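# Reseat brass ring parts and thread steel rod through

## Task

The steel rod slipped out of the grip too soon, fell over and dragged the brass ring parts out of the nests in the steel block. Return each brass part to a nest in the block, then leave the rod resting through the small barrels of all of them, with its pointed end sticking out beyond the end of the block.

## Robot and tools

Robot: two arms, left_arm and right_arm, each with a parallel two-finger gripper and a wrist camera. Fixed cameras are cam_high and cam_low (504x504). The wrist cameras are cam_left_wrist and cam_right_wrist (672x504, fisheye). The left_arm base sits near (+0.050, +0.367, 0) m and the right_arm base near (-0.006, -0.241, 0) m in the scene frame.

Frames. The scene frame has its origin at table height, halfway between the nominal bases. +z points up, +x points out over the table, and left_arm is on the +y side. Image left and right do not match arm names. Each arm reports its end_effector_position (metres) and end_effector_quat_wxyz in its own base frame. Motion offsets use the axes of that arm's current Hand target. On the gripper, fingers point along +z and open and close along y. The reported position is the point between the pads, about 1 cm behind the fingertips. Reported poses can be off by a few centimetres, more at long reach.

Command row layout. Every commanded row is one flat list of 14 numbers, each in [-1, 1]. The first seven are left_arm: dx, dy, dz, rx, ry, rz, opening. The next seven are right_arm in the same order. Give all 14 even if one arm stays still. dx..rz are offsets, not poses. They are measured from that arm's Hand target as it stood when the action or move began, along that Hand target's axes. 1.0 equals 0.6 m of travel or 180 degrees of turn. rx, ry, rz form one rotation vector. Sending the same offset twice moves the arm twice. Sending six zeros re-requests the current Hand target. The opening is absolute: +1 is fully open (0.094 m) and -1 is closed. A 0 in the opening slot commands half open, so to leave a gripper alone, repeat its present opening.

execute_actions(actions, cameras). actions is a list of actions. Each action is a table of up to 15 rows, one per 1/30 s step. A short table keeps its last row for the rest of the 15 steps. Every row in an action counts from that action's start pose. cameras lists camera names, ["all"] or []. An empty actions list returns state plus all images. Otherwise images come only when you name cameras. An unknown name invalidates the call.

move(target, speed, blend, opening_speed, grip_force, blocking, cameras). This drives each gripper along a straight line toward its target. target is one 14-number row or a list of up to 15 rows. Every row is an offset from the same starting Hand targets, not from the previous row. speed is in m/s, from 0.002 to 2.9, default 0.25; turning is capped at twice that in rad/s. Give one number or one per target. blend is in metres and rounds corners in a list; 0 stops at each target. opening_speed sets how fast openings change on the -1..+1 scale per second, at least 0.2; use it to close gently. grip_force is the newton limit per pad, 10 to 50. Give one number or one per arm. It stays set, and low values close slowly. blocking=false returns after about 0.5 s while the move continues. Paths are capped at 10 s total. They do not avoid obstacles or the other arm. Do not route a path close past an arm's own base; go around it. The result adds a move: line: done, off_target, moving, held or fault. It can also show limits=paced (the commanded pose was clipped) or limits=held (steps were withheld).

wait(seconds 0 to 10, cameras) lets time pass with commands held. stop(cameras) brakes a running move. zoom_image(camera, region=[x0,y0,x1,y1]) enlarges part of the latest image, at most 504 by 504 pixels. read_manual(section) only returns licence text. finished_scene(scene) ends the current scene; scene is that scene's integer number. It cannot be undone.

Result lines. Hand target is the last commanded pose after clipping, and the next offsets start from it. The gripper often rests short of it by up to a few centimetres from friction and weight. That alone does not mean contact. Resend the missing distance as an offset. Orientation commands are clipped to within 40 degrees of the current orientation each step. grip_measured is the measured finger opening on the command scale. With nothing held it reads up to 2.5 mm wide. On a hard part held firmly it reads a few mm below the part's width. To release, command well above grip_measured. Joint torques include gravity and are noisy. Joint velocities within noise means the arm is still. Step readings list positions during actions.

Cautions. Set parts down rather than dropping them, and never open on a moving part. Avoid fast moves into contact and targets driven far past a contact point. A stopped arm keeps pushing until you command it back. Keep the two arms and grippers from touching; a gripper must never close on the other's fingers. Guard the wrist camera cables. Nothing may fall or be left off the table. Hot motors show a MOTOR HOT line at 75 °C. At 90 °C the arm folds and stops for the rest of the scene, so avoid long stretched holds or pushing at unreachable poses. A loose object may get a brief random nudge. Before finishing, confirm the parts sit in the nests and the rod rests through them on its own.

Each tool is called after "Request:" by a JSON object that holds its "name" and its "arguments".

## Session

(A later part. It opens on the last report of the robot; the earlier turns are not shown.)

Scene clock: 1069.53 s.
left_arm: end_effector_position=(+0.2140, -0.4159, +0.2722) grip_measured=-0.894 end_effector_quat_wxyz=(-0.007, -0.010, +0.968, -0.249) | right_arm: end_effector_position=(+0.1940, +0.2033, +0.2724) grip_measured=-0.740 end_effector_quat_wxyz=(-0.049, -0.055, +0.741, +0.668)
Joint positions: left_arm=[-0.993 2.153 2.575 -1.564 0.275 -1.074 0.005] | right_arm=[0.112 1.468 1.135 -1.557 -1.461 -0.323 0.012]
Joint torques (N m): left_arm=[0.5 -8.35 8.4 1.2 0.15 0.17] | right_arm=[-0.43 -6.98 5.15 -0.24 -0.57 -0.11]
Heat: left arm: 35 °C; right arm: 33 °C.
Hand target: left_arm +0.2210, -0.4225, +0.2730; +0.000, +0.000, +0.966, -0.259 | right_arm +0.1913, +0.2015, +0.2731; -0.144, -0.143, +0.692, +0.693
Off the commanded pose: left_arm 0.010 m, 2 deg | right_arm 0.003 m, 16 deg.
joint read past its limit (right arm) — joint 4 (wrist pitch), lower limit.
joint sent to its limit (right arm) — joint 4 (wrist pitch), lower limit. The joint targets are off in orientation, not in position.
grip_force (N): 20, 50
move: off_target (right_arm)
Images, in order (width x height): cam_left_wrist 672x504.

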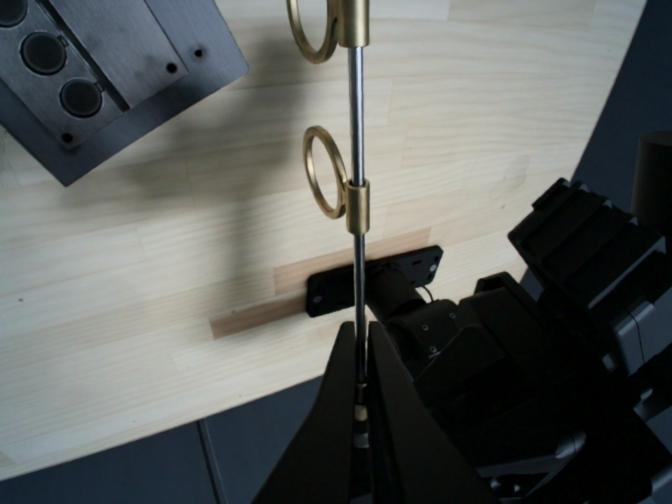

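Request:
{"name": "move", "arguments": {"target": [-0.019,0.004,0.001,0,0,0,-1,0,0,0,0,0,0,-0.95], "speed": 0.04, "cameras": ["cam_left_wrist","cam_low"]}}

Request:
{"name": "zoom_image", "arguments": {"camera": "cam_low", "region": [245, 140, 335, 190]}}

Request:
{"name": "zoom_image", "arguments": {"camera": "cam_left_wrist", "region": [260, 260, 470, 504]}}

Scene clock: 1079.27 s.
left_arm: end_effector_position=(+0.2269, -0.4177, +0.2711) grip_measured=-0.894 end_effector_quat_wxyz=(-0.005, -0.009, +0.966, -0.257) | right_arm: end_effector_position=(+0.1940, +0.2033, +0.2724) grip_measured=-0.740 end_effector_quat_wxyz=(-0.049, -0.055, +0.741, +0.668)
Joint positions: left_arm=[-0.966 2.186 2.617 -1.564 0.291 -1.051 0.005] | right_arm=[0.112 1.468 1.135 -1.557 -1.461 -0.323 0.012]
Joint torques (N m): left_arm=[0.51 -8.08 9.48 1 0.08 0.16] | right_arm=[-0.47 -6.95 5.2 -0.24 -0.57 -0.09]
Heat: left arm: 35 °C; right arm: 33 °C.
Hand target: left_arm +0.2324, -0.4208, +0.2712; +0.000, +0.000, +0.966, -0.259 | right_arm +0.1913, +0.2015, +0.2731; -0.144, -0.143, +0.692, +0.693
Off the commanded pose: left_arm 0.006 m, 1 deg | right_arm 0.003 m, 16 deg.
joint read past its limit (right arm) — joint 4 (wrist pitch), lower limit.
joint sent to its limit (right arm) — joint 4 (wrist pitch), lower limit. The joint targets are off in orientation, not in position.
grip_force (N): 20, 50
move: off_target (right_arm)
Images, in order (width x height): cam_low 504x504, cam_left_wrist 672x504.

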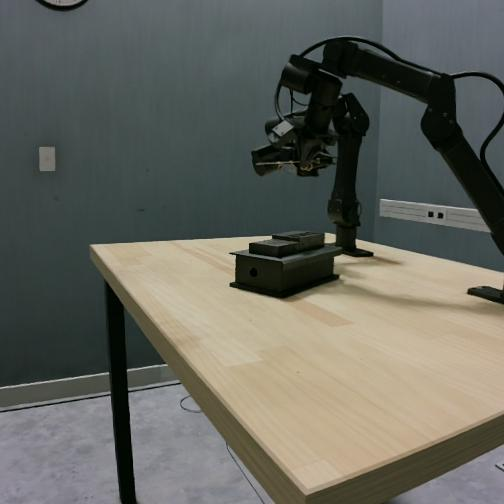

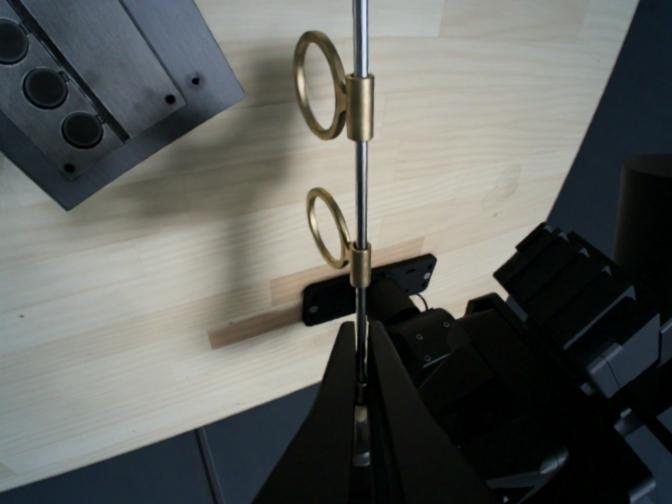

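Scaled by 5.600 from the camera's 504x504 image, which has a finer 720x720 frame.

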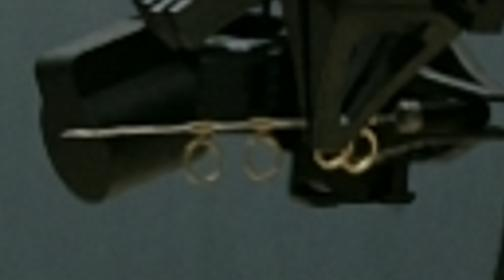

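Scaled by 2.066 from the camera's 672x504 image, which has a finer 960x720 frame.

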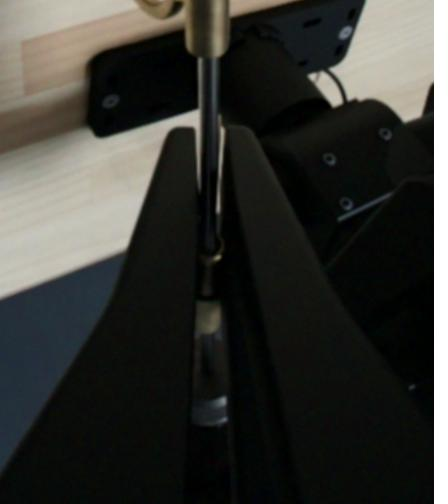

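Request:
{"name": "move", "arguments": {"target": [0.018,-0.001,-0.001,0,0,0,-1,0,0,0,0,0,0,-0.95], "speed": 0.04, "cameras": ["cam_left_wrist","cam_low"]}}

Request:
{"name": "zoom_image", "arguments": {"camera": "cam_low", "region": [245, 140, 335, 190]}}

Scene clock: 1091.37 s.
left_arm: end_effector_position=(+0.2229, -0.4199, +0.2711) grip_measured=-0.894 end_effector_quat_wxyz=(-0.006, -0.005, +0.966, -0.257) | right_arm: end_effector_position=(+0.1940, +0.2033, +0.2724) grip_measured=-0.740 end_effector_quat_wxyz=(-0.049, -0.055, +0.741, +0.668)
Joint positions: left_arm=[-0.976 2.186 2.617 -1.564 0.291 -1.051 0.005] | right_arm=[0.112 1.468 1.135 -1.557 -1.461 -0.323 0.012]
Joint torques (N m): left_arm=[-0.7 -11.02 4.37 1.22 0.01 -0.05] | right_arm=[-0.43 -6.98 5.22 -0.23 -0.57 -0.08]
Heat: left arm: 35 °C; right arm: 33 °C.
Hand target: left_arm +0.2215, -0.4210, +0.2720; +0.000, +0.000, +0.966, -0.259 | right_arm +0.1913, +0.2015, +0.2731; -0.144, -0.143, +0.692, +0.693
Off the commanded pose: left_arm 0.002 m, 1 deg | right_arm 0.003 m, 16 deg.
joint read past its limit (right arm) — joint 4 (wrist pitch), lower limit.
joint sent to its limit (right arm) — joint 4 (wrist pitch), lower limit. The joint targets are off in orientation, not in position.
grip_force (N): 20, 50
move: off_target (right_arm)
Images, in order (width x height): cam_low 504x504, cam_left_wrist 672x504.

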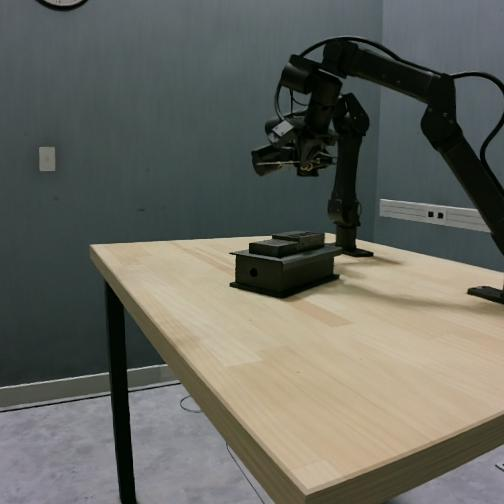

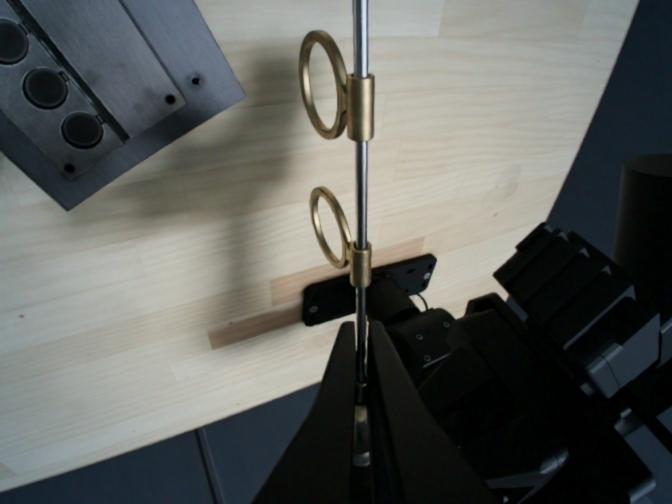

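Scaled by 5.600 from the camera's 504x504 image, which has a finer 720x720 frame.

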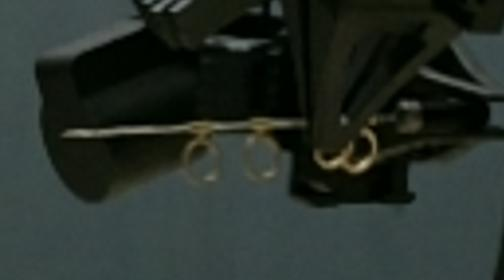

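Request:
{"name": "move", "arguments": {"target": [0.012,-0.001,-0.001,0,0,0,-1,0,0,0,0,0,0,-0.95], "speed": 0.04, "cameras": ["cam_left_wrist","cam_low"]}}

Request:
{"name": "zoom_image", "arguments": {"camera": "cam_low", "region": [245, 140, 335, 190]}}

Request:
{"name": "zoom_image", "arguments": {"camera": "cam_left_wrist", "region": [260, 220, 470, 504]}}

Scene clock: 1098.77 s.
left_arm: end_effector_position=(+0.2208, -0.4224, +0.2615) grip_measured=-0.894 end_effector_quat_wxyz=(-0.010, -0.006, +0.969, -0.247) | right_arm: end_effector_position=(+0.1913, +0.2022, +0.2667) grip_measured=-0.740 end_effector_quat_wxyz=(-0.057, -0.055, +0.752, +0.655)
Joint positions: left_arm=[-0.986 2.186 2.581 -1.547 0.283 -1.059 0.005] | right_arm=[0.112 1.468 1.135 -1.566 -1.426 -0.318 0.012]
Joint torques (N m): left_arm=[-1.05 -13.37 3.64 1.23 -0.01 -0.11] | right_arm=[-0.46 -6.98 5.29 -0.28 -0.86 -0.16]
Heat: left arm: 35 °C; right arm: 33 °C.
Hand target: left_arm +0.2143, -0.4213, +0.2728; +0.000, +0.000, +0.966, -0.259 | right_arm +0.1913, +0.2015, +0.2731; -0.144, -0.143, +0.692, +0.693
Off the commanded pose: left_arm 0.013 m, 2 deg | right_arm 0.006 m, 16 deg.
joint read past its limit (right arm) — joint 4 (wrist pitch), lower limit.
joint sent to its limit (right arm) — joint 4 (wrist pitch), lower limit. The joint targets are off in orientation, not in position.
grip_force (N): 20, 50
move: off_target (left_arm, right_arm)
Images, in order (width x height): cam_low 504x504, cam_left_wrist 672x504.

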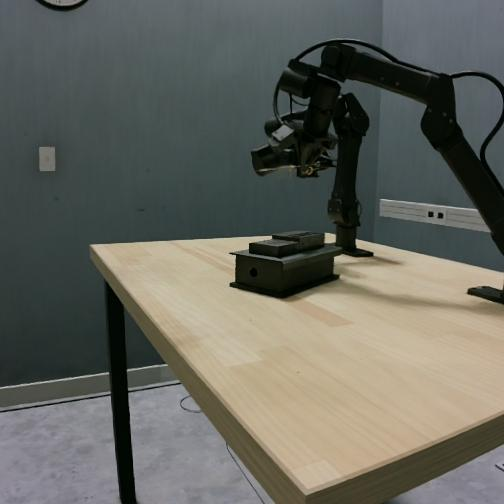

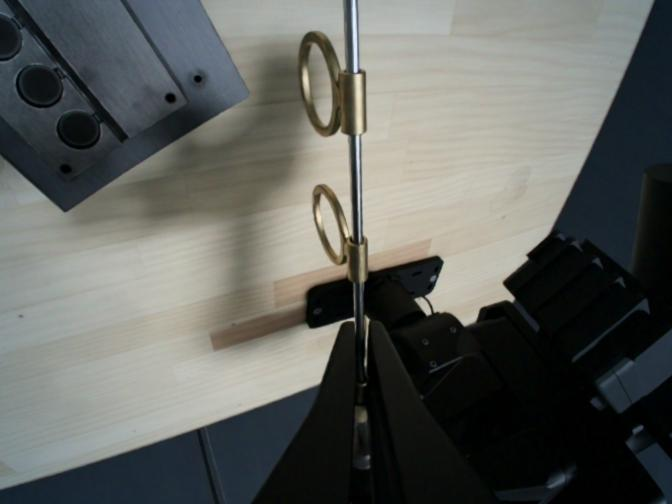

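Scaled by 5.600 from the camera's 504x504 image, which has a finer 720x720 frame.

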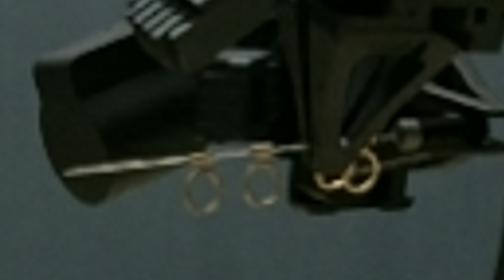

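Scaled by 1.775 from the camera's 672x504 image, which has a finer 960x720 frame.

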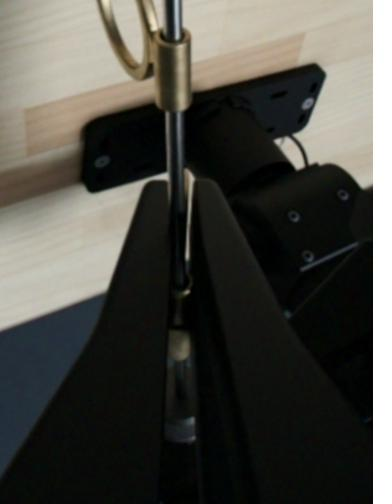

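Request:
{"name": "move", "arguments": {"target": [0,0,0,0,0,0,-0.4,0,0,0,0,0,0,-0.95], "speed": 0.04, "grip_force": [50,50], "opening_speed": 1}}

Request:
{"name": "move", "arguments": {"target": [-0.125,0.0103,-0.0188,0,0,0,-0.4,0,0,0,0,0,0,-0.95], "speed": 0.07, "cameras": ["cam_left_wrist","cam_low"]}}

Request:
{"name": "zoom_image", "arguments": {"camera": "cam_low", "region": [245, 140, 335, 190]}}

Scene clock: 1123.07 s.
left_arm: end_effector_position=(+0.2175, -0.4229, +0.2572) grip_measured=-0.403 end_effector_quat_wxyz=(-0.014, -0.004, +0.970, -0.241) | right_arm: end_effector_position=(+0.1921, +0.2023, +0.2664) grip_measured=-0.740 end_effector_quat_wxyz=(-0.054, -0.058, +0.752, +0.655)
Joint positions: left_arm=[-0.992 2.186 2.567 -1.547 0.281 -1.059 0.028] | right_arm=[0.112 1.468 1.135 -1.557 -1.426 -0.318 0.012]
Joint torques (N m): left_arm=[-0.49 -13.72 4.36 1.25 0.06 -0.1] | right_arm=[-0.5 -6.99 5.31 -0.25 -0.88 -0.17]
Heat: left arm: 36 °C; right arm: 33 °C.
Hand target: left_arm +0.2143, -0.4212, +0.2728; +0.000, +0.000, +0.966, -0.259 | right_arm +0.1914, +0.2015, +0.2731; -0.144, -0.143, +0.692, +0.693
Off the commanded pose: left_arm 0.016 m, 3 deg | right_arm 0.007 m, 16 deg.
joint read past its limit (right arm) — joint 4 (wrist pitch), lower limit.
joint sent to its limit (right arm) — joint 4 (wrist pitch), lower limit. The joint targets are off in orientation, not in position.
move: off_target (left_arm, right_arm)

Scene clock: 1125.10 s.
left_arm: end_effector_position=(+0.2908, -0.4087, +0.2793) grip_measured=-0.403 end_effector_quat_wxyz=(+0.032, -0.020, +0.954, -0.297) | right_arm: end_effector_position=(+0.1921, +0.2023, +0.2664) grip_measured=-0.740 end_effector_quat_wxyz=(-0.054, -0.058, +0.752, +0.655)
Joint positions: left_arm=[-0.837 2.282 2.781 -1.55 0.33 -0.968 0.028] | right_arm=[0.112 1.468 1.135 -1.557 -1.426 -0.318 0.012]
Joint torques (N m): left_arm=[0.13 -8.88 9.46 0.9 0.32 0.16] | right_arm=[-0.47 -6.97 5.26 -0.25 -0.87 -0.17]
Heat: left arm: 36 °C; right arm: 33 °C.
Hand target: left_arm +0.2893, -0.4102, +0.2796; +0.000, +0.000, +0.966, -0.259 | right_arm +0.1914, +0.2015, +0.2731; -0.144, -0.143, +0.692, +0.693
Off the commanded pose: left_arm 0.002 m, 6 deg | right_arm 0.007 m, 16 deg.
joint read past its limit (right arm) — joint 4 (wrist pitch), lower limit.
joint sent to its limit (left arm) — joint 4 (wrist pitch), lower limit. The joint targets are off in orientation, not in position.
joint sent to its limit (right arm) — joint 4 (wrist pitch), lower limit. The joint targets are off in orientation, not in position.
move: off_target (left_arm, right_arm)
Images, in order (width x height): cam_low 504x504, cam_left_wrist 672x504.

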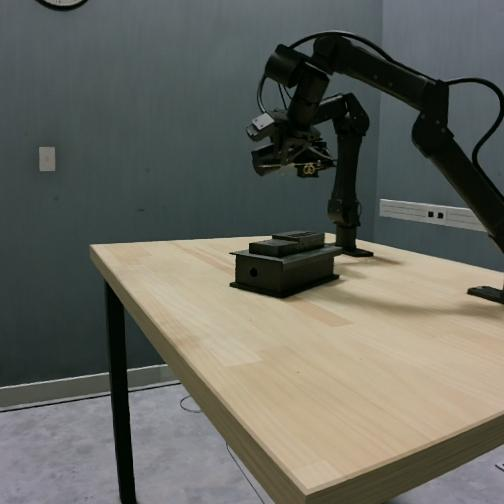

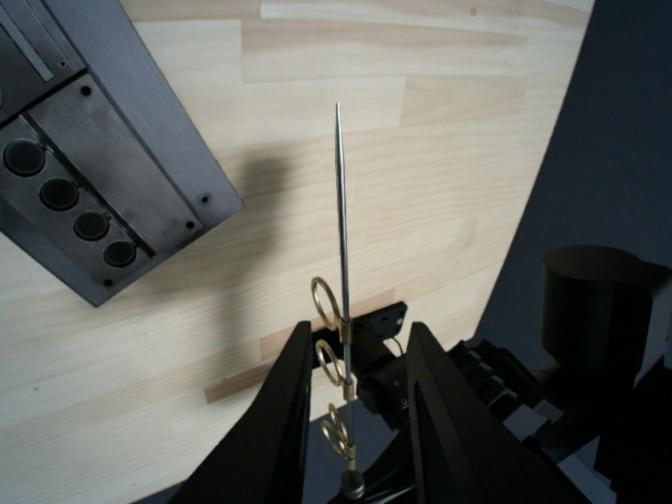

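Scaled by 5.600 from the camera's 504x504 image, which has a finer 720x720 frame.

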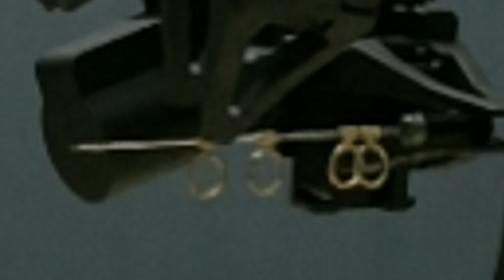

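Request:
{"name": "move", "arguments": {"target": [0.1117,-0.007,-0.0037,0,0,0,-0.4,0,0,0,0,0,0,-0.95], "speed": 0.07, "cameras": ["cam_left_wrist","cam_low"]}}

Request:
{"name": "zoom_image", "arguments": {"camera": "cam_left_wrist", "region": [260, 220, 470, 464]}}

Scene clock: 1141.33 s.
left_arm: end_effector_position=(+0.2313, -0.4264, +0.2678) grip_measured=-0.403 end_effector_quat_wxyz=(-0.001, +0.000, +0.965, -0.264) | right_arm: end_effector_position=(+0.1921, +0.2023, +0.2664) grip_measured=-0.740 end_effector_quat_wxyz=(-0.054, -0.058, +0.752, +0.655)
Joint positions: left_arm=[-0.968 2.217 2.649 -1.55 0.295 -1.036 0.028] | right_arm=[0.112 1.468 1.135 -1.557 -1.426 -0.318 0.012]
Joint torques (N m): left_arm=[-0.05 -14.68 4.27 0.8 0.12 -0.16] | right_arm=[-0.44 -6.97 5.35 -0.24 -0.87 -0.16]
Heat: left arm: 37 °C; right arm: 33 °C.
Hand target: left_arm +0.2223, -0.4127, +0.2835; +0.000, +0.000, +0.966, -0.259 | right_arm +0.1914, +0.2015, +0.2731; -0.144, -0.143, +0.692, +0.693
Off the commanded pose: left_arm 0.023 m, 1 deg | right_arm 0.007 m, 16 deg.
joint read past its limit (right arm) — joint 4 (wrist pitch), lower limit.
joint sent to its limit (left arm) — joint 4 (wrist pitch), lower limit. The joint targets still meet the commanded pose.
joint sent to its limit (right arm) — joint 4 (wrist pitch), lower limit. The joint targets are off in orientation, not in position.
move: off_target (left_arm, right_arm)
Images, in order (width x height): cam_low 504x504, cam_left_wrist 672x504.

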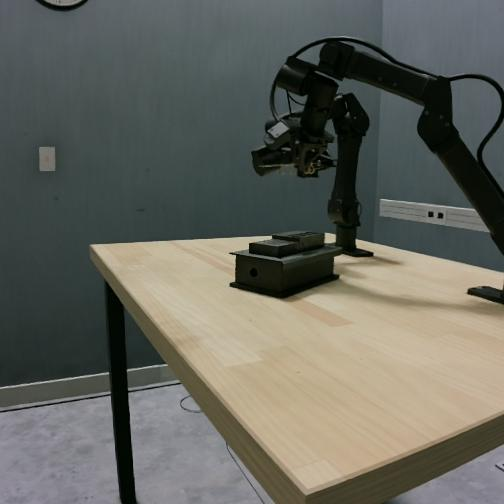

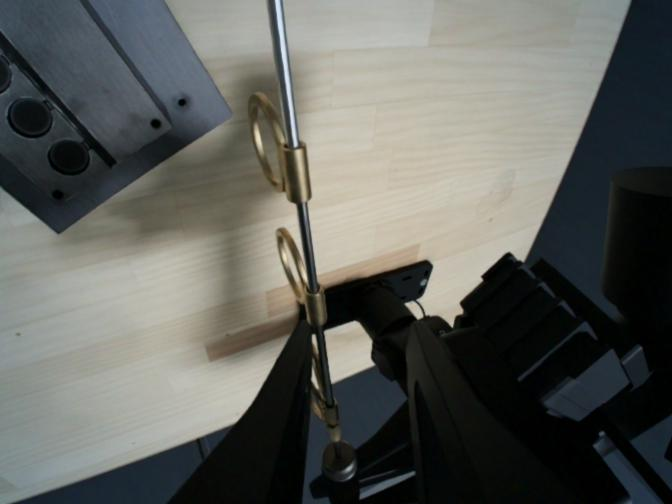

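Scaled by 2.066 from the camera's 672x504 image, which has a finer 960x720 frame.

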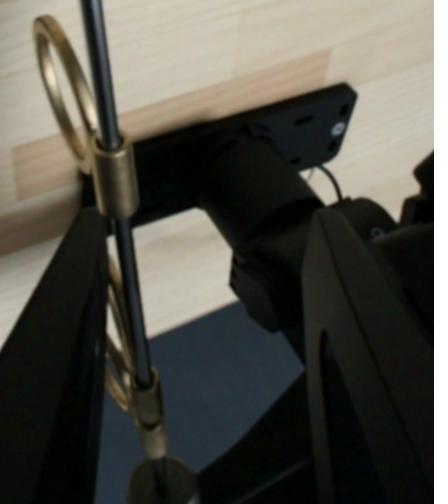

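Request:
{"name": "execute_actions", "arguments": {"actions": [[[0.006,0.0155,-0.004,0,0,0,-0.4,0,0,0,0,0,0,-0.95]]], "cameras": ["cam_left_wrist"]}}

Request:
{"name": "zoom_image", "arguments": {"camera": "cam_left_wrist", "region": [260, 220, 470, 464]}}

Scene clock: 1151.40 s.
left_arm: end_effector_position=(+0.2216, -0.4119, +0.2622) grip_measured=-0.403 end_effector_quat_wxyz=(-0.014, -0.004, +0.970, -0.243) | right_arm: end_effector_position=(+0.1921, +0.2023, +0.2664) grip_measured=-0.740 end_effector_quat_wxyz=(-0.054, -0.058, +0.752, +0.655)
Joint positions: left_arm=[-0.968 2.151 2.531 -1.549 0.294 -1.036 0.028] | right_arm=[0.112 1.468 1.135 -1.557 -1.426 -0.318 0.012]
Joint torques (N m): left_arm=[0.28 -14.45 4.37 1.09 0.07 -0.02] | right_arm=[-0.46 -6.97 5.38 -0.24 -0.87 -0.15]
Heat: left arm: 37 °C; right arm: 33 °C.
Hand target: left_arm +0.2187, -0.4035, +0.2811; +0.000, +0.000, +0.966, -0.259 | right_arm +0.1914, +0.2015, +0.2731; -0.144, -0.143, +0.692, +0.693
Off the commanded pose: left_arm 0.021 m, 3 deg | right_arm 0.007 m, 16 deg.
joint read past its limit (right arm) — joint 4 (wrist pitch), lower limit.
joint sent to its limit (right arm) — joint 4 (wrist pitch), lower limit. The joint targets are off in orientation, not in position.
Step readings (end_effector_position of left_arm | right_arm):
0: (+0.2315, -0.4263, +0.2677) | (+0.1921, +0.2023, +0.2664)
1: (+0.2307, -0.4252, +0.2668) | (+0.1921, +0.2023, +0.2664)
2: (+0.2288, -0.4224, +0.2646) | (+0.1921, +0.2023, +0.2664)
4: (+0.2260, -0.4184, +0.2618) | (+0.1921, +0.2023, +0.2664)
8: (+0.2229, -0.4138, +0.2603) | (+0.1921, +0.2023, +0.2664)
15: (+0.2216, -0.4119, +0.2625) | (+0.1921, +0.2023, +0.2664)
Images, in order (width x height): cam_left_wrist 672x504.

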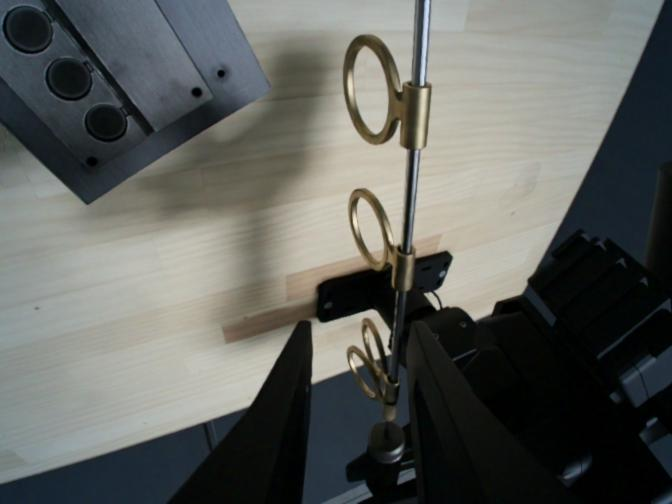

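Scaled by 2.066 from the camera's 672x504 image, which has a finer 960x720 frame.

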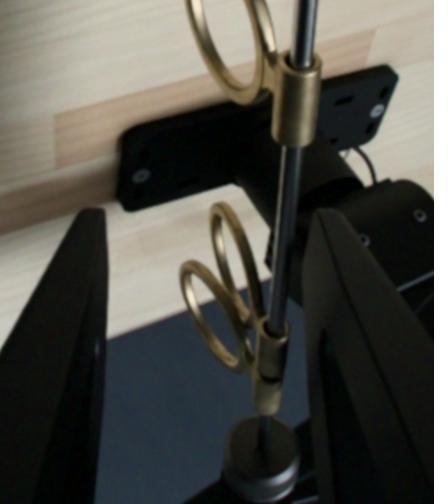

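Request:
{"name": "execute_actions", "arguments": {"actions": [[[0.0,-0.014,0.0,0,0,0,-0.4,0,0,0,0,0,0,-0.95]]], "cameras": ["cam_left_wrist"]}}

Request:
{"name": "zoom_image", "arguments": {"camera": "cam_left_wrist", "region": [260, 220, 470, 464]}}

Scene clock: 1159.97 s.
left_arm: end_effector_position=(+0.2224, -0.4132, +0.2712) grip_measured=-0.403 end_effector_quat_wxyz=(-0.007, -0.003, +0.967, -0.254) | right_arm: end_effector_position=(+0.1921, +0.2023, +0.2664) grip_measured=-0.740 end_effector_quat_wxyz=(-0.054, -0.058, +0.752, +0.655)
Joint positions: left_arm=[-0.968 2.151 2.562 -1.552 0.294 -1.037 0.028] | right_arm=[0.112 1.468 1.135 -1.557 -1.426 -0.318 0.012]
Joint torques (N m): left_arm=[-0.54 -10.67 9.57 0.79 0.03 -0.13] | right_arm=[-0.46 -6.99 5.34 -0.25 -0.86 -0.16]
Heat: left arm: 37 °C; right arm: 33 °C.
Hand target: left_arm +0.2187, -0.4107, +0.2852; +0.000, +0.000, +0.966, -0.259 | right_arm +0.1914, +0.2015, +0.2731; -0.144, -0.143, +0.692, +0.693
Off the commanded pose: left_arm 0.015 m, 1 deg | right_arm 0.007 m, 16 deg.
joint read past its limit (right arm) — joint 4 (wrist pitch), lower limit.
joint sent to its limit (left arm) — joint 4 (wrist pitch), lower limit. The joint targets still meet the commanded pose.
joint sent to its limit (right arm) — joint 4 (wrist pitch), lower limit. The joint targets are off in orientation, not in position.
Step readings (end_effector_position of left_arm | right_arm):
0: (+0.2216, -0.4119, +0.2622) | (+0.1921, +0.2023, +0.2664)
1: (+0.2215, -0.4118, +0.2631) | (+0.1921, +0.2023, +0.2664)
2: (+0.2217, -0.4120, +0.2643) | (+0.1921, +0.2023, +0.2664)
4: (+0.2220, -0.4126, +0.2680) | (+0.1921, +0.2023, +0.2664)
8: (+0.2224, -0.4132, +0.2712) | (+0.1921, +0.2023, +0.2664)
15: (+0.2224, -0.4132, +0.2712) | (+0.1921, +0.2023, +0.2664)
Images, in order (width x height): cam_left_wrist 672x504.

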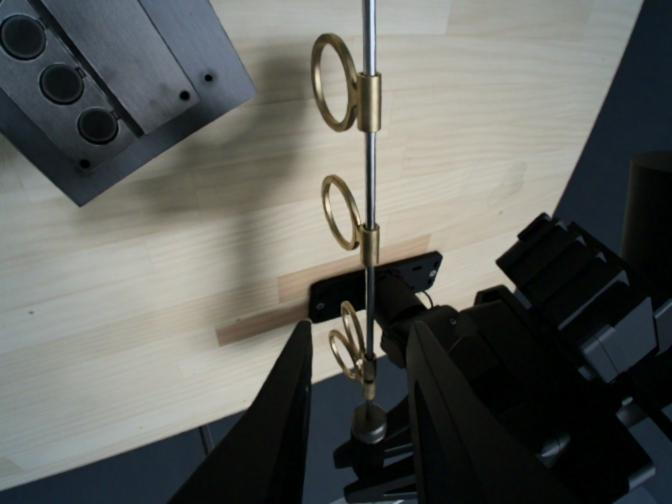

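Scaled by 2.066 from the camera's 672x504 image, which has a finer 960x720 frame.

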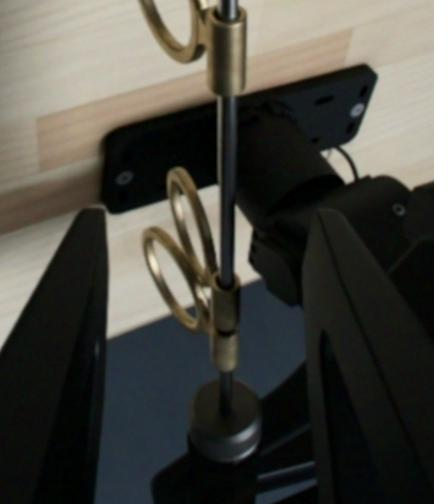

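Request:
{"name": "execute_actions", "arguments": {"actions": [[[-0.013,-0.001,-0.001,0,0,0,-0.4,0,0,0,0,0,0,-0.95]]], "cameras": ["cam_left_wrist"]}}

Request:
{"name": "zoom_image", "arguments": {"camera": "cam_left_wrist", "region": [260, 220, 470, 464]}}

Scene clock: 1165.53 s.
left_arm: end_effector_position=(+0.2246, -0.4138, +0.2786) grip_measured=-0.403 end_effector_quat_wxyz=(+0.000, -0.002, +0.964, -0.264) | right_arm: end_effector_position=(+0.1921, +0.2023, +0.2664) grip_measured=-0.740 end_effector_quat_wxyz=(-0.054, -0.058, +0.752, +0.655)
Joint positions: left_arm=[-0.965 2.151 2.586 -1.552 0.294 -1.037 0.028] | right_arm=[0.112 1.468 1.135 -1.557 -1.426 -0.318 0.012]
Joint torques (N m): left_arm=[0.54 -9.32 9.62 0.82 0.09 -0.02] | right_arm=[-0.49 -6.98 5.33 -0.23 -0.84 -0.16]
Heat: left arm: 36 °C; right arm: 33 °C.
Hand target: left_arm +0.2264, -0.4110, +0.2861; +0.000, +0.000, +0.966, -0.259 | right_arm +0.1914, +0.2015, +0.2731; -0.144, -0.143, +0.692, +0.693
Off the commanded pose: left_arm 0.008 m, 1 deg | right_arm 0.007 m, 16 deg.
joint read past its limit (right arm) — joint 4 (wrist pitch), lower limit.
joint sent to its limit (left arm) — joint 4 (wrist pitch), lower limit. The joint targets still meet the commanded pose.
joint sent to its limit (right arm) — joint 4 (wrist pitch), lower limit. The joint targets are off in orientation, not in position.
Step readings (end_effector_position of left_arm | right_arm):
0: (+0.2224, -0.4132, +0.2712) | (+0.1921, +0.2023, +0.2664)
1: (+0.2229, -0.4132, +0.2722) | (+0.1921, +0.2023, +0.2664)
2: (+0.2235, -0.4131, +0.2731) | (+0.1921, +0.2023, +0.2664)
4: (+0.2242, -0.4135, +0.2762) | (+0.1921, +0.2023, +0.2664)
8: (+0.2246, -0.4138, +0.2786) | (+0.1921, +0.2023, +0.2664)
15: (+0.2246, -0.4138, +0.2786) | (+0.1921, +0.2023, +0.2664)
Images, in order (width x height): cam_left_wrist 672x504.

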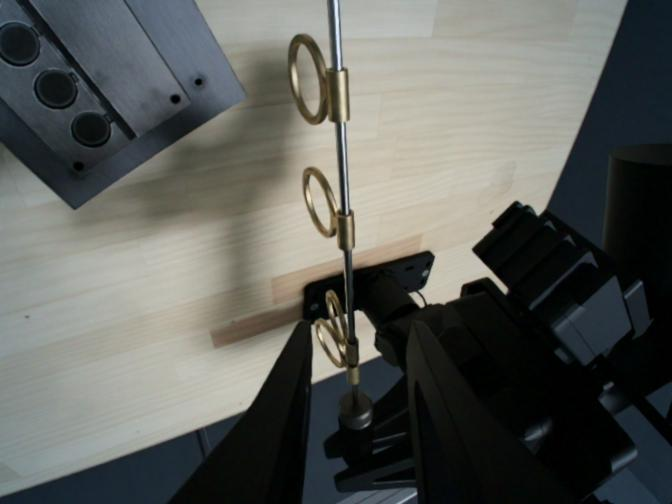

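Scaled by 2.066 from the camera's 672x504 image, which has a finer 960x720 frame.

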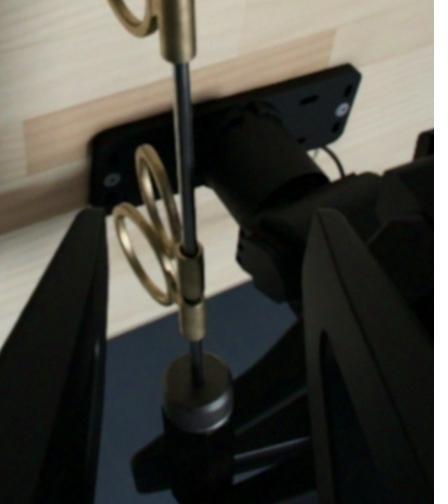

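Request:
{"name": "execute_actions", "arguments": {"actions": [[[-0.011,0.012,0.0225,0,0,0,-0.4,0,0,0,0,0,0,-0.95]]], "cameras": ["cam_left_wrist"]}}

Request:
{"name": "zoom_image", "arguments": {"camera": "cam_left_wrist", "region": [260, 220, 470, 464]}}

Scene clock: 1174.60 s.
left_arm: end_effector_position=(+0.2303, -0.4107, +0.2786) grip_measured=-0.403 end_effector_quat_wxyz=(+0.002, -0.008, +0.964, -0.264) | right_arm: end_effector_position=(+0.1921, +0.2023, +0.2664) grip_measured=-0.740 end_effector_quat_wxyz=(-0.054, -0.058, +0.752, +0.655)
Joint positions: left_arm=[-0.951 2.151 2.586 -1.552 0.294 -1.036 0.028] | right_arm=[0.112 1.468 1.135 -1.557 -1.426 -0.318 0.012]
Joint torques (N m): left_arm=[0.35 -9.37 4.36 1.18 0.14 0.14] | right_arm=[-0.47 -7.02 5.35 -0.24 -0.87 -0.15]
Heat: left arm: 36 °C; right arm: 33 °C.
Hand target: left_arm +0.2330, -0.4115, +0.2708; +0.000, +0.000, +0.966, -0.259 | right_arm +0.1914, +0.2015, +0.2731; -0.144, -0.143, +0.692, +0.693
Off the commanded pose: left_arm 0.008 m, 1 deg | right_arm 0.007 m, 16 deg.
joint read past its limit (right arm) — joint 4 (wrist pitch), lower limit.
joint sent to its limit (right arm) — joint 4 (wrist pitch), lower limit. The joint targets are off in orientation, not in position.
Step readings (end_effector_position of left_arm | right_arm):
0: (+0.2246, -0.4138, +0.2786) | (+0.1921, +0.2023, +0.2664)
1: (+0.2257, -0.4132, +0.2786) | (+0.1921, +0.2023, +0.2664)
2: (+0.2276, -0.4121, +0.2786) | (+0.1921, +0.2023, +0.2664)
4: (+0.2284, -0.4117, +0.2786) | (+0.1921, +0.2023, +0.2664)
8: (+0.2298, -0.4109, +0.2786) | (+0.1921, +0.2023, +0.2664)
15: (+0.2300, -0.4108, +0.2786) | (+0.1921, +0.2023, +0.2664)
Images, in order (width x height): cam_left_wrist 672x504.

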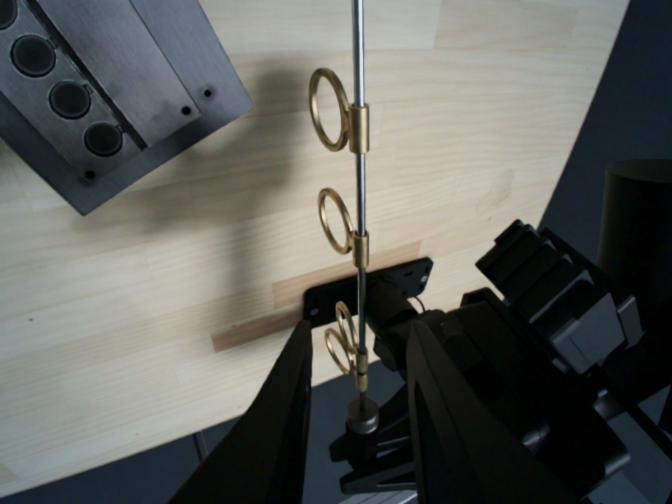

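Scaled by 2.066 from the camera's 672x504 image, which has a finer 960x720 frame.

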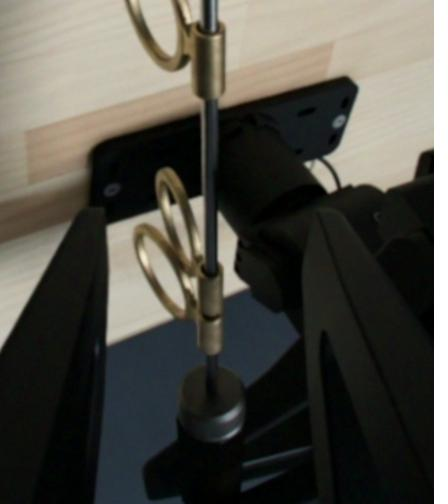

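Request:
{"name": "execute_actions", "arguments": {"actions": [[[-0.003,-0.005,0.004,0,0,0,-0.4,0,0,0,0,0,0,-0.95]]], "cameras": ["cam_left_wrist"]}}

Request:
{"name": "zoom_image", "arguments": {"camera": "cam_left_wrist", "region": [260, 220, 470, 464]}}

Scene clock: 1180.13 s.
left_arm: end_effector_position=(+0.2313, -0.4122, +0.2733) grip_measured=-0.403 end_effector_quat_wxyz=(-0.001, -0.009, +0.966, -0.259) | right_arm: end_effector_position=(+0.1921, +0.2023, +0.2664) grip_measured=-0.740 end_effector_quat_wxyz=(-0.054, -0.058, +0.752, +0.655)
Joint positions: left_arm=[-0.951 2.163 2.586 -1.552 0.294 -1.036 0.028] | right_arm=[0.112 1.468 1.135 -1.557 -1.426 -0.318 0.012]
Joint torques (N m): left_arm=[0.28 -8.43 7.71 1.05 0.15 0.16] | right_arm=[-0.49 -6.94 5.3 -0.25 -0.86 -0.15]
Heat: left arm: 35 °C; right arm: 33 °C.
Hand target: left_arm +0.2348, -0.4153, +0.2701; +0.000, +0.000, +0.966, -0.259 | right_arm +0.1914, +0.2015, +0.2731; -0.144, -0.143, +0.692, +0.693
Off the commanded pose: left_arm 0.006 m, 1 deg | right_arm 0.007 m, 16 deg.
joint read past its limit (right arm) — joint 4 (wrist pitch), lower limit.
joint sent to its limit (right arm) — joint 4 (wrist pitch), lower limit. The joint targets are off in orientation, not in position.
Step readings (end_effector_position of left_arm | right_arm):
0: (+0.2303, -0.4107, +0.2786) | (+0.1921, +0.2023, +0.2664)
1: (+0.2303, -0.4108, +0.2783) | (+0.1921, +0.2023, +0.2664)
2: (+0.2304, -0.4109, +0.2779) | (+0.1921, +0.2023, +0.2664)
4: (+0.2307, -0.4113, +0.2764) | (+0.1921, +0.2023, +0.2664)
8: (+0.2312, -0.4120, +0.2738) | (+0.1921, +0.2023, +0.2664)
15: (+0.2313, -0.4122, +0.2733) | (+0.1921, +0.2023, +0.2664)
Images, in order (width x height): cam_left_wrist 672x504.

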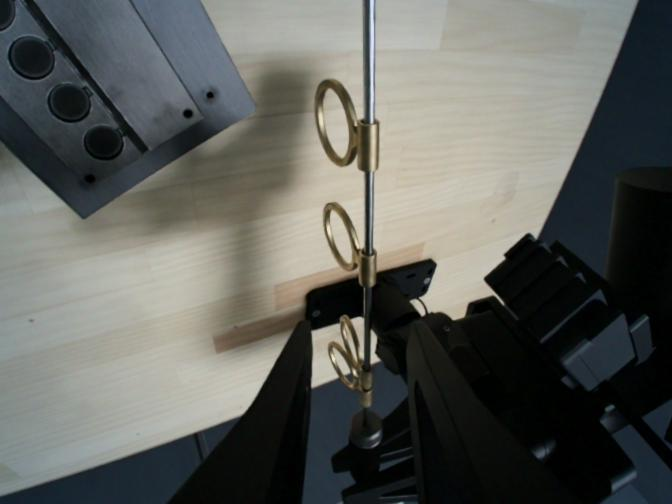

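Scaled by 2.066 from the camera's 672x504 image, which has a finer 960x720 frame.

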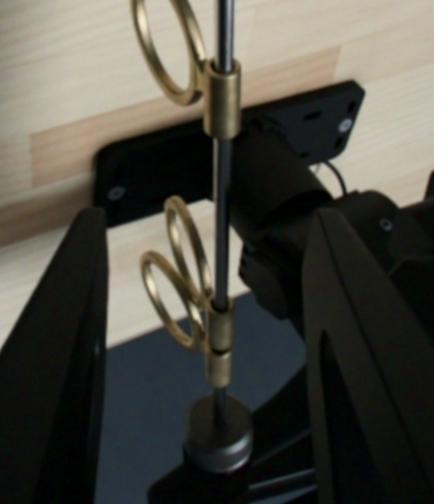

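Request:
{"name": "execute_actions", "arguments": {"actions": [[[-0.004,-0.002,0.002,0,0,0,-0.4,0,0,0,0,0,0,-0.95]]], "cameras": ["cam_left_wrist"]}}

Request:
{"name": "zoom_image", "arguments": {"camera": "cam_left_wrist", "region": [260, 220, 470, 464]}}

Scene clock: 1185.63 s.
left_arm: end_effector_position=(+0.2331, -0.4147, +0.2660) grip_measured=-0.403 end_effector_quat_wxyz=(-0.005, -0.010, +0.967, -0.254) | right_arm: end_effector_position=(+0.1921, +0.2023, +0.2664) grip_measured=-0.740 end_effector_quat_wxyz=(-0.054, -0.058, +0.752, +0.655)
Joint positions: left_arm=[-0.951 2.182 2.59 -1.552 0.294 -1.036 0.028] | right_arm=[0.112 1.468 1.135 -1.557 -1.426 -0.318 0.012]
Joint torques (N m): left_arm=[0.49 -8.53 9.96 0.92 0.15 0.18] | right_arm=[-0.46 -6.95 5.3 -0.24 -0.86 -0.15]
Heat: left arm: 35 °C; right arm: 33 °C.
Hand target: left_arm +0.2372, -0.4169, +0.2698; +0.000, +0.000, +0.966, -0.259 | right_arm +0.1914, +0.2015, +0.2731; -0.144, -0.143, +0.692, +0.693
Off the commanded pose: left_arm 0.006 m, 1 deg | right_arm 0.007 m, 16 deg.
joint read past its limit (right arm) — joint 4 (wrist pitch), lower limit.
joint sent to its limit (right arm) — joint 4 (wrist pitch), lower limit. The joint targets are off in orientation, not in position.
Step readings (end_effector_position of left_arm | right_arm):
0: (+0.2313, -0.4122, +0.2733) | (+0.1921, +0.2023, +0.2664)
1: (+0.2315, -0.4124, +0.2730) | (+0.1921, +0.2023, +0.2664)
2: (+0.2318, -0.4127, +0.2726) | (+0.1921, +0.2023, +0.2664)
4: (+0.2323, -0.4135, +0.2705) | (+0.1921, +0.2023, +0.2664)
8: (+0.2330, -0.4145, +0.2665) | (+0.1921, +0.2023, +0.2664)
15: (+0.2331, -0.4147, +0.2660) | (+0.1921, +0.2023, +0.2664)
Images, in order (width x height): cam_left_wrist 672x504.

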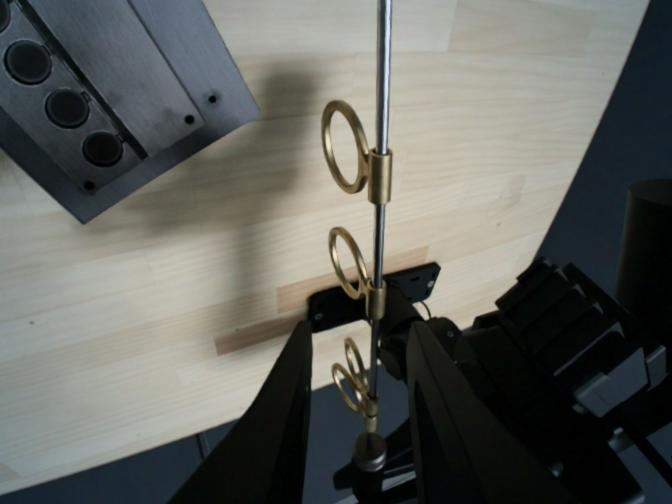

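Scaled by 2.066 from the camera's 672x504 image, which has a finer 960x720 frame.

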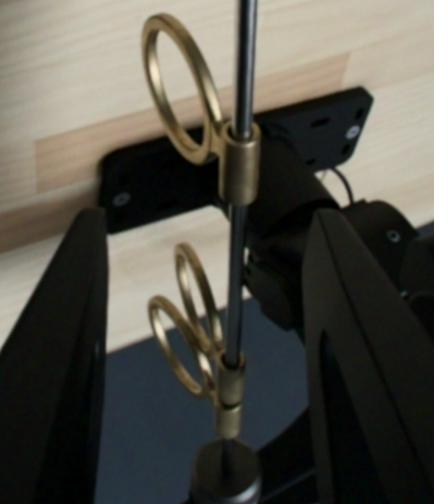

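Request:
{"name": "execute_actions", "arguments": {"actions": [[[0.001,-0.0025,-0.0043,0,0,0,-0.4,0,0,0,0,0,0,-0.95]]], "cameras": ["cam_left_wrist"]}}

Request:
{"name": "zoom_image", "arguments": {"camera": "cam_left_wrist", "region": [260, 220, 470, 464]}}

Scene clock: 1193.37 s.
left_arm: end_effector_position=(+0.2344, -0.4165, +0.2717) grip_measured=-0.403 end_effector_quat_wxyz=(+0.000, -0.009, +0.965, -0.262) | right_arm: end_effector_position=(+0.1921, +0.2023, +0.2664) grip_measured=-0.740 end_effector_quat_wxyz=(-0.054, -0.058, +0.752, +0.655)
Joint positions: left_arm=[-0.951 2.188 2.62 -1.555 0.294 -1.036 0.028] | right_arm=[0.112 1.468 1.135 -1.557 -1.426 -0.318 0.012]
Joint torques (N m): left_arm=[0.27 -8.43 9.57 0.85 0.15 0.13] | right_arm=[-0.43 -6.99 5.29 -0.25 -0.86 -0.15]
Heat: left arm: 36 °C; right arm: 33 °C.
Hand target: left_arm +0.2366, -0.4170, +0.2727; +0.000, +0.000, +0.966, -0.259 | right_arm +0.1914, +0.2015, +0.2731; -0.144, -0.143, +0.692, +0.693
Off the commanded pose: left_arm 0.002 m, 1 deg | right_arm 0.007 m, 16 deg.
joint read past its limit (right arm) — joint 4 (wrist pitch), lower limit.
joint sent to its limit (left arm) — joint 4 (wrist pitch), lower limit. The joint targets still meet the commanded pose.
joint sent to its limit (right arm) — joint 4 (wrist pitch), lower limit. The joint targets are off in orientation, not in position.
Step readings (end_effector_position of left_arm | right_arm):
0: (+0.2331, -0.4147, +0.2660) | (+0.1921, +0.2023, +0.2664)
1: (+0.2333, -0.4148, +0.2666) | (+0.1921, +0.2023, +0.2664)
2: (+0.2336, -0.4154, +0.2674) | (+0.1921, +0.2023, +0.2664)
4: (+0.2342, -0.4161, +0.2694) | (+0.1921, +0.2023, +0.2664)
8: (+0.2344, -0.4165, +0.2717) | (+0.1921, +0.2023, +0.2664)
15: (+0.2344, -0.4165, +0.2717) | (+0.1921, +0.2023, +0.2664)
Images, in order (width x height): cam_left_wrist 672x504.

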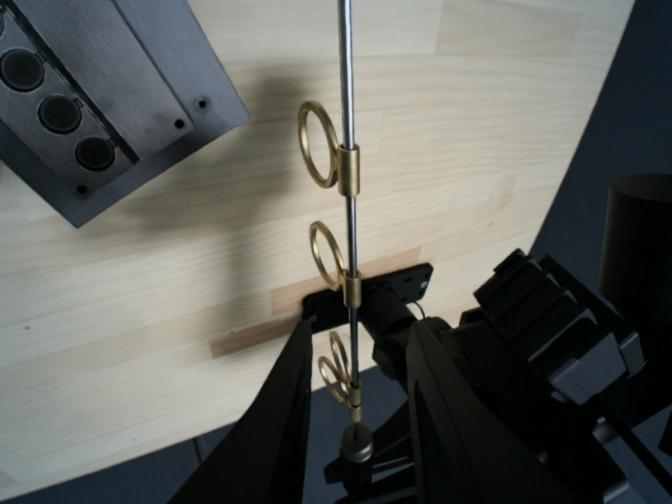

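Scaled by 2.066 from the camera's 672x504 image, which has a finer 960x720 frame.

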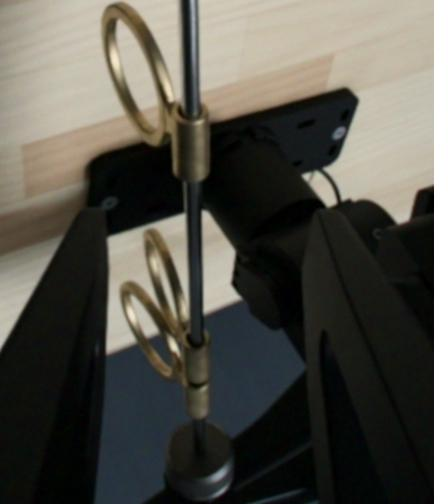

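Request:
{"name": "move", "arguments": {"target": [0,0,0,0,0,0,-1,0,0,0,0,0,0,-0.95], "speed": 0.05, "grip_force": [20,50], "opening_speed": 0.6}}

Request:
{"name": "move", "arguments": {"target": [-0.018,0.003,0.001,0,0,0,-1,0,0,0,0,0,0,-0.95], "speed": 0.04, "cameras": ["cam_left_wrist","cam_low"]}}

Request:
{"name": "zoom_image", "arguments": {"camera": "cam_low", "region": [245, 140, 335, 190]}}

Request:
{"name": "zoom_image", "arguments": {"camera": "cam_left_wrist", "region": [260, 220, 470, 504]}}

Scene clock: 1206.33 s.
left_arm: end_effector_position=(+0.2344, -0.4165, +0.2717) grip_measured=-0.940 end_effector_quat_wxyz=(+0.000, -0.009, +0.965, -0.262) | right_arm: end_effector_position=(+0.1921, +0.2023, +0.2664) grip_measured=-0.740 end_effector_quat_wxyz=(-0.054, -0.058, +0.752, +0.655)
Joint positions: left_arm=[-0.951 2.188 2.62 -1.555 0.294 -1.036 0.003] | right_arm=[0.112 1.468 1.135 -1.557 -1.426 -0.318 0.012]
Joint torques (N m): left_arm=[0.32 -8.42 9.76 0.86 0.16 0.16] | right_arm=[-0.49 -6.94 5.35 -0.24 -0.86 -0.14]
Heat: left arm: 36 °C; right arm: 33 °C.
Hand target: left_arm +0.2366, -0.4170, +0.2727; +0.000, +0.000, +0.966, -0.259 | right_arm +0.1914, +0.2015, +0.2731; -0.144, -0.143, +0.692, +0.693
Off the commanded pose: left_arm 0.002 m, 1 deg | right_arm 0.007 m, 16 deg.
joint read past its limit (right arm) — joint 4 (wrist pitch), lower limit.
joint sent to its limit (left arm) — joint 4 (wrist pitch), lower limit. The joint targets still meet the commanded pose.
joint sent to its limit (right arm) — joint 4 (wrist pitch), lower limit. The joint targets are off in orientation, not in position.
grip_force (N): 20, 50
move: off_target (right_arm)

Scene clock: 1207.33 s.
left_arm: end_effector_position=(+0.2410, -0.4171, +0.2720) grip_measured=-0.940 end_effector_quat_wxyz=(-0.003, -0.011, +0.963, -0.269) | right_arm: end_effector_position=(+0.1921, +0.2023, +0.2664) grip_measured=-0.740 end_effector_quat_wxyz=(-0.054, -0.058, +0.752, +0.655)
Joint positions: left_arm=[-0.933 2.205 2.642 -1.555 0.314 -1.03 0.003] | right_arm=[0.112 1.468 1.135 -1.557 -1.426 -0.318 0.012]
Joint torques (N m): left_arm=[0.88 -8.36 9.72 0.85 0.09 0.25] | right_arm=[-0.47 -7.01 5.3 -0.26 -0.86 -0.16]
Heat: left arm: 36 °C; right arm: 33 °C.
Hand target: left_arm +0.2474, -0.4157, +0.2712; +0.000, +0.000, +0.966, -0.259 | right_arm +0.1914, +0.2015, +0.2731; -0.144, -0.143, +0.692, +0.693
Off the commanded pose: left_arm 0.007 m, 2 deg | right_arm 0.007 m, 16 deg.
joint read past its limit (right arm) — joint 4 (wrist pitch), lower limit.
joint sent to its limit (left arm) — joint 4 (wrist pitch), lower limit. The joint targets still meet the commanded pose.
joint sent to its limit (right arm) — joint 4 (wrist pitch), lower limit. The joint targets are off in orientation, not in position.
grip_force (N): 20, 50
move: off_target (right_arm)
Images, in order (width x height): cam_low 504x504, cam_left_wrist 672x504.

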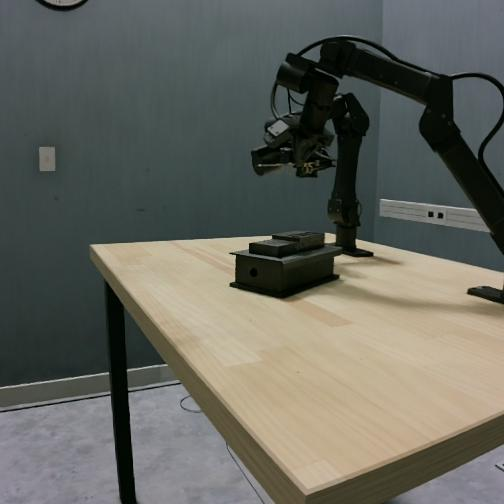

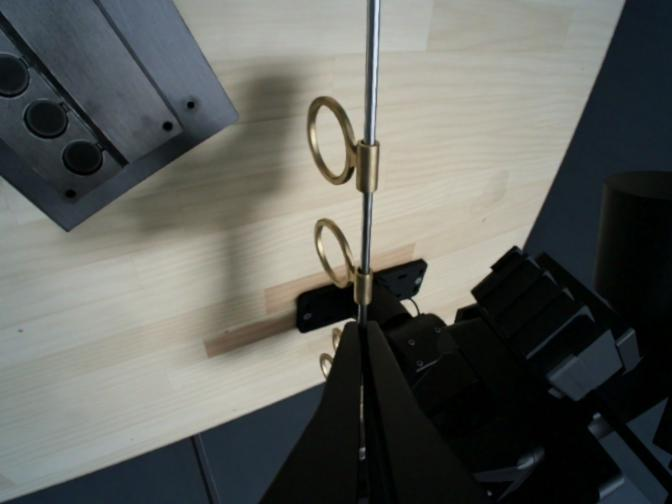

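Scaled by 5.600 from the camera's 504x504 image, which has a finer 720x720 frame.

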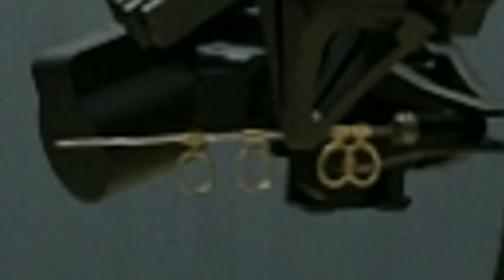

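Scaled by 1.775 from the camera's 672x504 image, which has a finer 960x720 frame.

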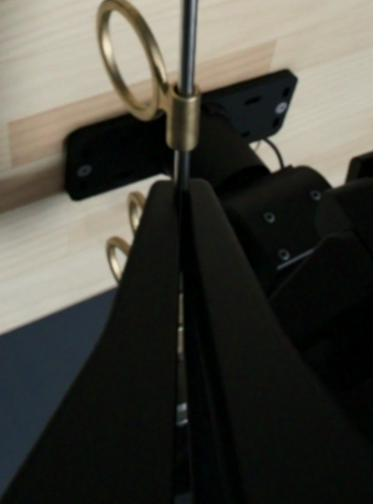

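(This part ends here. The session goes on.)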